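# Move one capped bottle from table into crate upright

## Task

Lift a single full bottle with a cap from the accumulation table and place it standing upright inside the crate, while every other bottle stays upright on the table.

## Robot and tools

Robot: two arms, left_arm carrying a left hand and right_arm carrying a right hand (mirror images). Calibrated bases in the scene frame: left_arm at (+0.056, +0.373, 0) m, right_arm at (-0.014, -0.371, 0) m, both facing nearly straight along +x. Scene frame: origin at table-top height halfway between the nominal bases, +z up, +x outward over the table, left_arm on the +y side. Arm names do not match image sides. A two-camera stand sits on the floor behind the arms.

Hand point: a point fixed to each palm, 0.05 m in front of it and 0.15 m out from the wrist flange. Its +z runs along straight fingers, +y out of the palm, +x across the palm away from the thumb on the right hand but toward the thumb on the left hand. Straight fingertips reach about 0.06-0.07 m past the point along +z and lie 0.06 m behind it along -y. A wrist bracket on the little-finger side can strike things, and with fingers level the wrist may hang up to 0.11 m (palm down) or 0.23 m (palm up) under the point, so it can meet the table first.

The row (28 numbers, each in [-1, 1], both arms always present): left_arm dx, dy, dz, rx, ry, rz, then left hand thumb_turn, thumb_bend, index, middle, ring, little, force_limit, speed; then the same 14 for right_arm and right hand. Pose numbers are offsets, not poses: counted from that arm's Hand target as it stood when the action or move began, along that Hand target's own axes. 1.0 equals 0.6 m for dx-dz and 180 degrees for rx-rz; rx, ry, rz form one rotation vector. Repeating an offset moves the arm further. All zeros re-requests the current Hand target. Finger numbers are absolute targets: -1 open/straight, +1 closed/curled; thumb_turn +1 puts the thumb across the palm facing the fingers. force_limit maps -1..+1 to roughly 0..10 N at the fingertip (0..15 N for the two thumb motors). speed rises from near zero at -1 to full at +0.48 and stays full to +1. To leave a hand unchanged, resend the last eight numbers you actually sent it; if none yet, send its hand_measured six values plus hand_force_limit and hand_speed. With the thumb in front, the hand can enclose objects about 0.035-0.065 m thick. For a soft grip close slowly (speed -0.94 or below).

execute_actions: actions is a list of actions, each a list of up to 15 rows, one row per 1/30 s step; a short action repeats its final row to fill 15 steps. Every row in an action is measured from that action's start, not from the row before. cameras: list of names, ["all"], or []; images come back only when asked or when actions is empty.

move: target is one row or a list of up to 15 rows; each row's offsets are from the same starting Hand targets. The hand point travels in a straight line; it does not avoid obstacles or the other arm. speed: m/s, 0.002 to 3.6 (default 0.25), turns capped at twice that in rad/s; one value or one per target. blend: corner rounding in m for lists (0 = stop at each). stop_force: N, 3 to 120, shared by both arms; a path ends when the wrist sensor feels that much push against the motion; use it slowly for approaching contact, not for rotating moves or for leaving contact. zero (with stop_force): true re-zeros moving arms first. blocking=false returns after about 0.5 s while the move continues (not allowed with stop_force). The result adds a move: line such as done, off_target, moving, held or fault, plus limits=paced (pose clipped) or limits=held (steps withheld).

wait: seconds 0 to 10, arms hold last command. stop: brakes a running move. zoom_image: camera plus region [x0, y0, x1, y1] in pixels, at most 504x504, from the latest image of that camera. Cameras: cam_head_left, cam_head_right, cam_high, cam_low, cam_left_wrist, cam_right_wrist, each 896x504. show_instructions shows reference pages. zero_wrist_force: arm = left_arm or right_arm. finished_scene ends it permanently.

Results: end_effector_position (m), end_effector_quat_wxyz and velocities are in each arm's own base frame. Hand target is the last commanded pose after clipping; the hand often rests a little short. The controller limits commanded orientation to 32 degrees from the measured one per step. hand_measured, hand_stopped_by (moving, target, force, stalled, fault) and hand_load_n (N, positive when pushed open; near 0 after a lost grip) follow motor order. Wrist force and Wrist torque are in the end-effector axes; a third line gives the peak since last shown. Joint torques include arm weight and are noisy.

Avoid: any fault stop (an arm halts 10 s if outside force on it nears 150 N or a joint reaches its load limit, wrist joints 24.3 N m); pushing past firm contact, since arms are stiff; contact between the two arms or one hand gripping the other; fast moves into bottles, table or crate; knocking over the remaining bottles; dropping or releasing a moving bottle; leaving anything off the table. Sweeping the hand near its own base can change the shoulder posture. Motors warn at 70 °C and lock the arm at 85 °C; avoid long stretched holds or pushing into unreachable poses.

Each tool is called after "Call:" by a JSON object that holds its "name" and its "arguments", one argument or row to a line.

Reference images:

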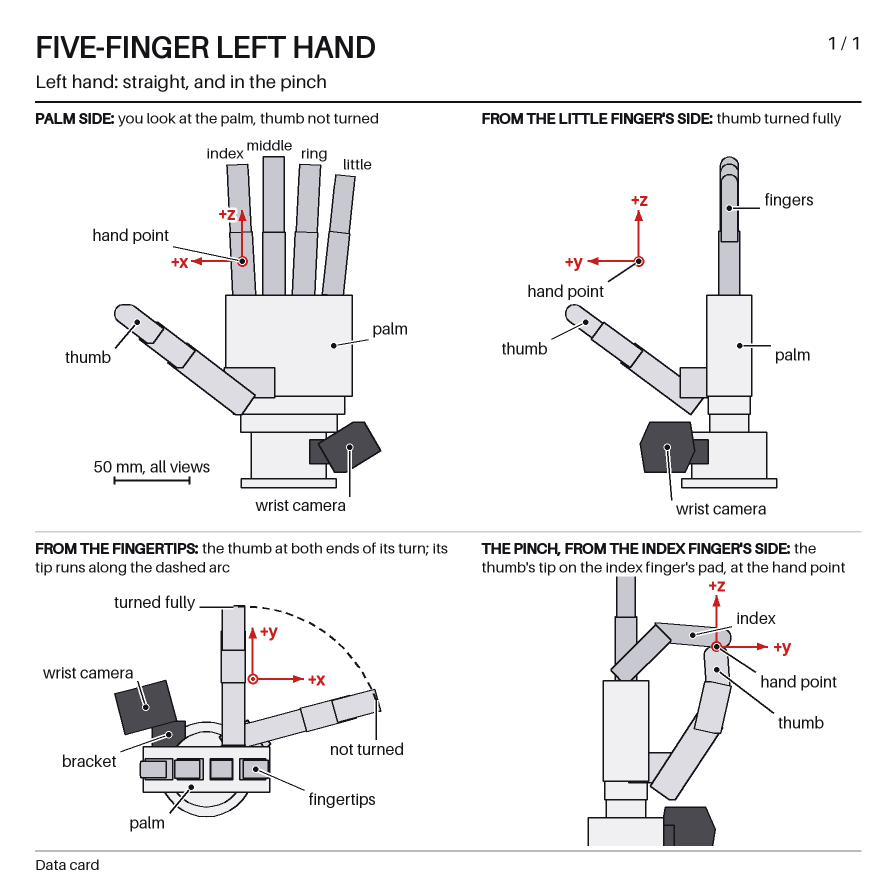

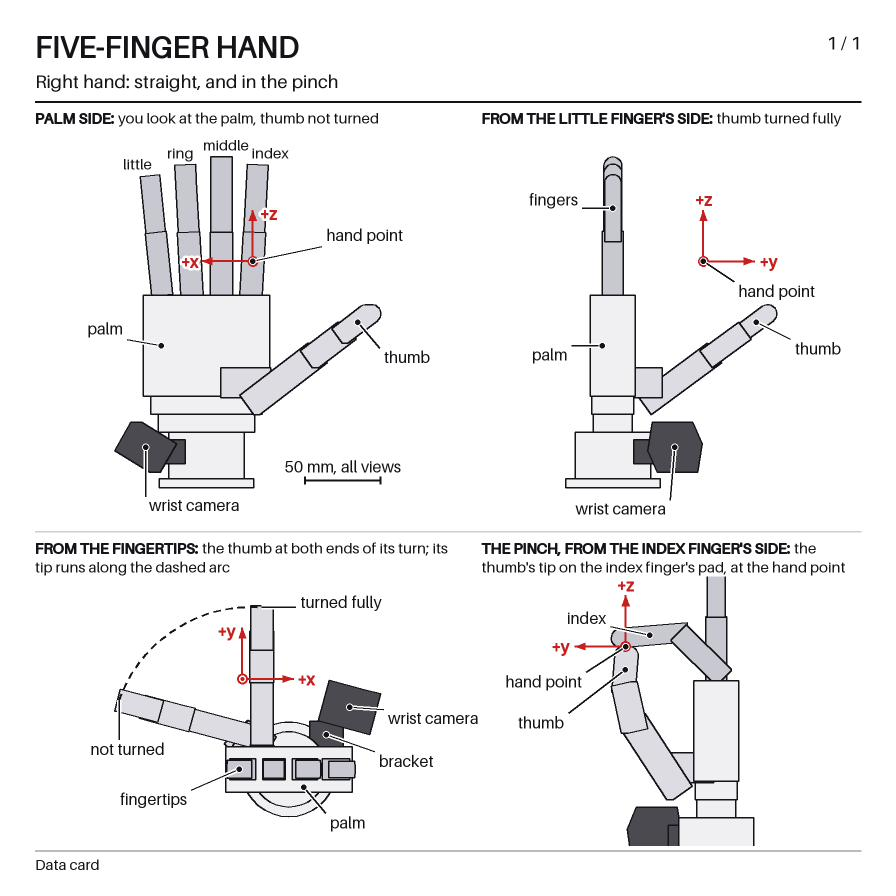

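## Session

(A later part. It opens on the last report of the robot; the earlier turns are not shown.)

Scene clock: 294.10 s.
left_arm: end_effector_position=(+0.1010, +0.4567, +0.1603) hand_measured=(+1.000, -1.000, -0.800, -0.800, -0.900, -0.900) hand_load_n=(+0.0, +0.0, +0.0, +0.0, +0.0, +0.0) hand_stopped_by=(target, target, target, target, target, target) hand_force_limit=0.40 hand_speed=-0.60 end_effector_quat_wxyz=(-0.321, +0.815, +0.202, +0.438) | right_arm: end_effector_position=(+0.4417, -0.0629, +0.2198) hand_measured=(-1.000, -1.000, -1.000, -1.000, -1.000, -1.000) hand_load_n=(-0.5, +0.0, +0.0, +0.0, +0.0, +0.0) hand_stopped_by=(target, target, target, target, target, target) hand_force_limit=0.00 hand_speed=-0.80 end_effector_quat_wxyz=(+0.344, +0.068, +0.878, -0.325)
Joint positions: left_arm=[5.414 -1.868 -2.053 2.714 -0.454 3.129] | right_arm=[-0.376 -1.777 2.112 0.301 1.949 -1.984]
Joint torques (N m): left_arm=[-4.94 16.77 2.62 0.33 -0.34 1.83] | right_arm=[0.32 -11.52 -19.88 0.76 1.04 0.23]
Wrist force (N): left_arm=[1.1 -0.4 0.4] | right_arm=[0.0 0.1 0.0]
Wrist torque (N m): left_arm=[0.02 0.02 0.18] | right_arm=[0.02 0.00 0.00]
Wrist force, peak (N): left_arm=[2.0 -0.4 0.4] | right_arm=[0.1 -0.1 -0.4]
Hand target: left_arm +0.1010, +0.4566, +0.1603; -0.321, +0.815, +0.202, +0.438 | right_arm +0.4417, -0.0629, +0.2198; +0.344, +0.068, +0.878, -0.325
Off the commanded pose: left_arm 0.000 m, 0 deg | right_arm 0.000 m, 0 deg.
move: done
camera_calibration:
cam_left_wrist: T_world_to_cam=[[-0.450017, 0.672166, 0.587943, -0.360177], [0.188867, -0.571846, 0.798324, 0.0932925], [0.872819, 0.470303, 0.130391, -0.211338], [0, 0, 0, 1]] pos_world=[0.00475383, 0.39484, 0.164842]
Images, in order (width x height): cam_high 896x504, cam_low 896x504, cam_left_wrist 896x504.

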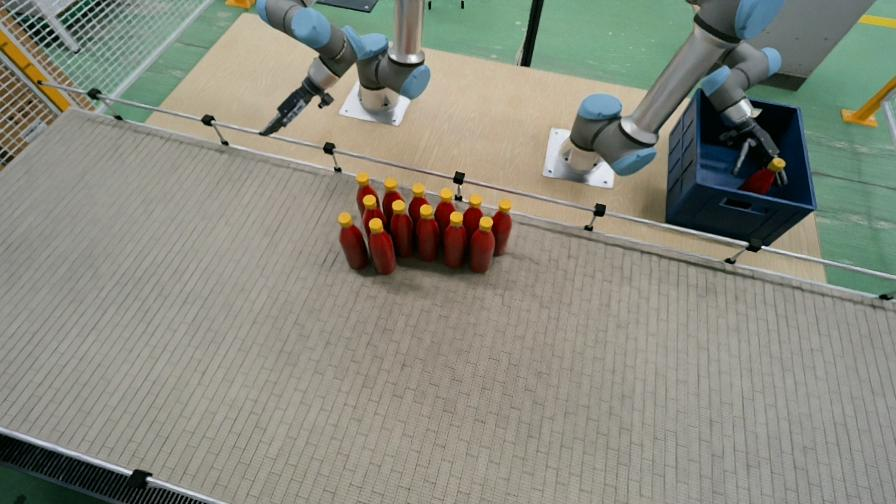

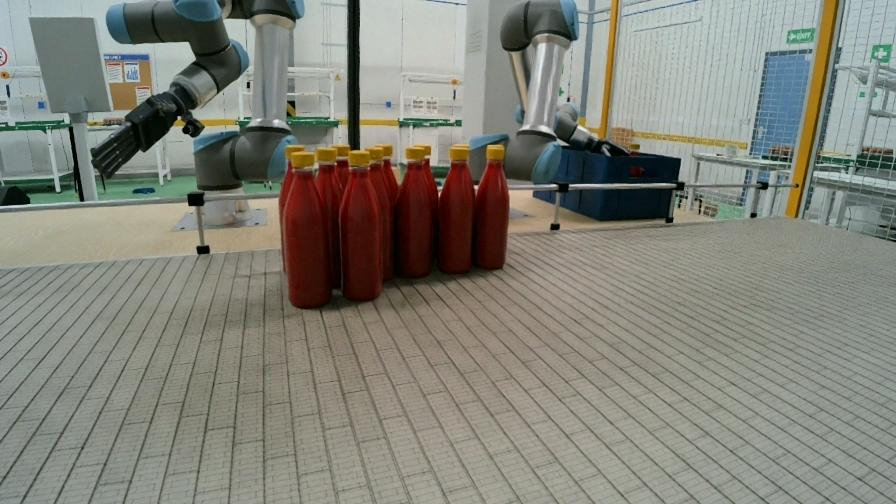

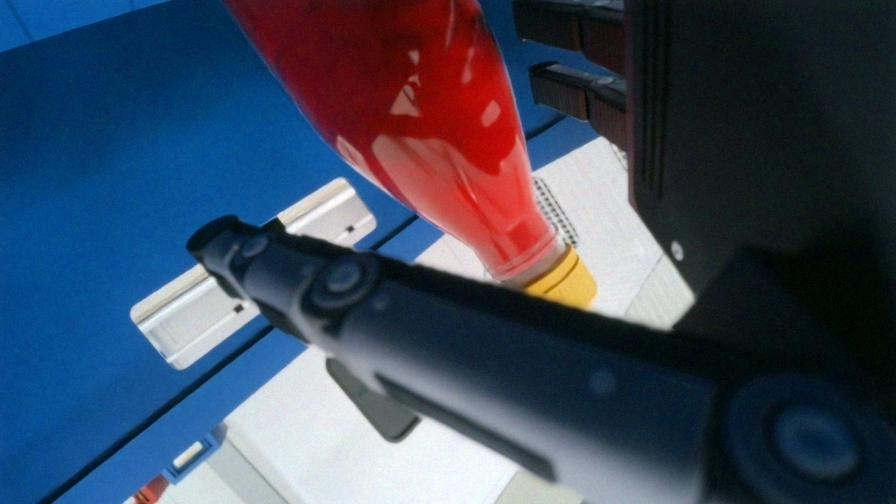

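Call:
{"name": "move", "arguments": {
  "target": [0.3515,-0.1443,-0.1708,0,0,0, 1,-1,-0.8,-0.8,-0.9,-0.9,0.4,-0.6, 0,0,0,0,0,0,-1,-1,-1,-1,-1,-1,0,-0.8],
  "speed": 0.15,
  "cameras": ["cam_high","cam_low","cam_left_wrist"]
}}

Call:
{"name": "zoom_image", "arguments": {
  "camera": "cam_high",
  "region": [660, 80, 836, 230]
}}

Scene clock: 298.83 s.
left_arm: end_effector_position=(+0.1009, +0.4567, +0.4102) hand_measured=(+1.000, -1.000, -0.800, -0.800, -0.900, -0.900) hand_load_n=(+0.0, +0.0, +0.0, +0.0, +0.0, +0.0) hand_stopped_by=(target, target, target, target, target, target) hand_force_limit=0.40 hand_speed=-0.60 end_effector_quat_wxyz=(-0.321, +0.815, +0.202, +0.438) | right_arm: end_effector_position=(+0.4417, -0.0629, +0.2198) hand_measured=(-1.000, -1.000, -1.000, -1.000, -1.000, -1.000) hand_load_n=(+0.0, +0.0, +0.0, +0.0, +0.0, +0.0) hand_stopped_by=(target, target, target, target, target, target) hand_force_limit=0.00 hand_speed=-0.80 end_effector_quat_wxyz=(+0.344, +0.068, +0.878, -0.325)
Joint positions: left_arm=[5.414 -1.603 -1.651 2.048 -0.454 3.13] | right_arm=[-0.376 -1.777 2.112 0.301 1.949 -1.984]
Joint torques (N m): left_arm=[-9.56 10.21 19 -2.43 -0.46 -0.69] | right_arm=[0.31 -12.3 -19.41 0.7 0.99 0.11]
Wrist force (N): left_arm=[1.7 -0.5 0.4] | right_arm=[-0.2 0.0 -0.1]
Wrist torque (N m): left_arm=[0.01 -0.04 0.12] | right_arm=[0.01 0.04 -0.01]
Wrist force, peak (N): left_arm=[2.6 -1.0 0.1] | right_arm=[0.1 -0.3 -0.3]
Hand target: left_arm +0.1010, +0.4567, +0.4102; -0.321, +0.815, +0.202, +0.438 | right_arm +0.4417, -0.0629, +0.2198; +0.344, +0.068, +0.878, -0.325
Off the commanded pose: left_arm 0.000 m, 0 deg | right_arm 0.000 m, 0 deg.
move: done
camera_calibration:
cam_left_wrist: T_world_to_cam=[[-0.45008, 0.672148, 0.587916, -0.507026], [0.188907, -0.571804, 0.798345, -0.106155], [0.872779, 0.47038, 0.130384, -0.243937], [0, 0, 0, 1]] pos_world=[0.00475376, 0.39484, 0.414642]
Images, in order (width x height): cam_high 896x504, cam_low 896x504, cam_left_wrist 896x504.

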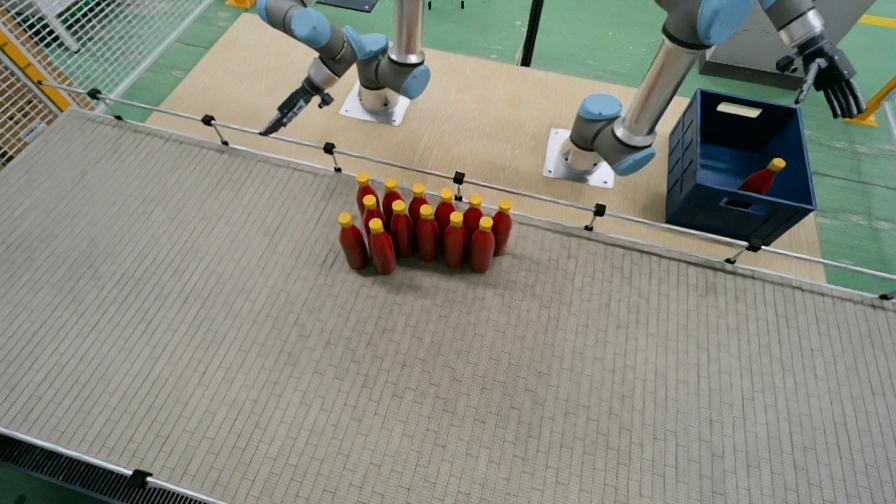

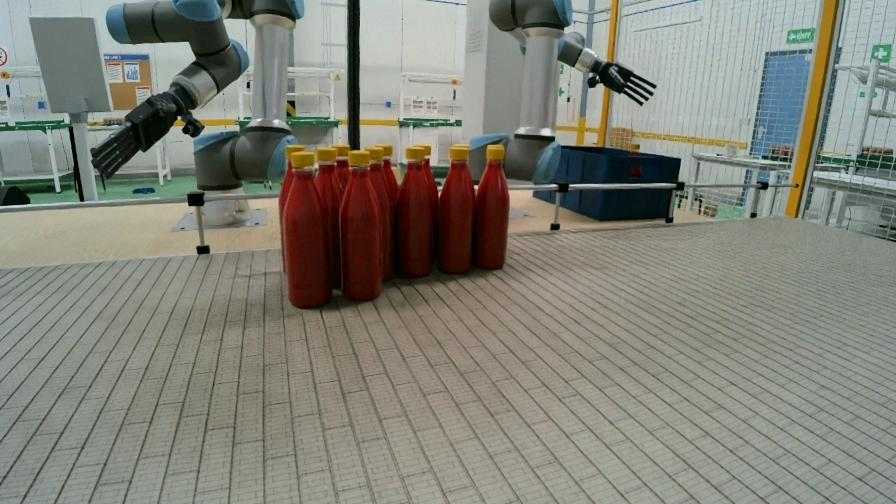

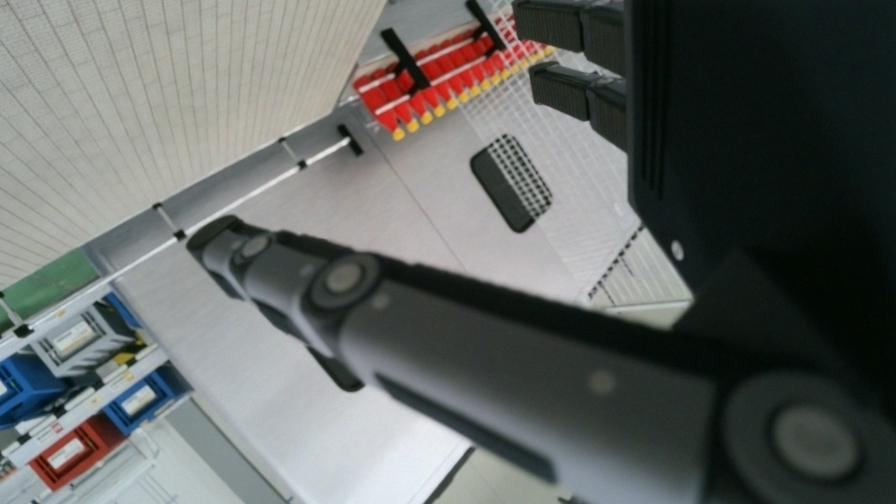

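Scaled by 2.864 from the camera's 896x504 image, which has a finer 1280x720 frame.

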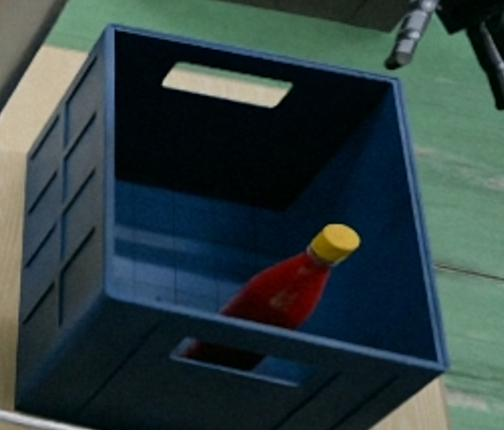

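Call:
{"name": "finished_scene", "arguments": {

}}

The scene is finished: the task was done.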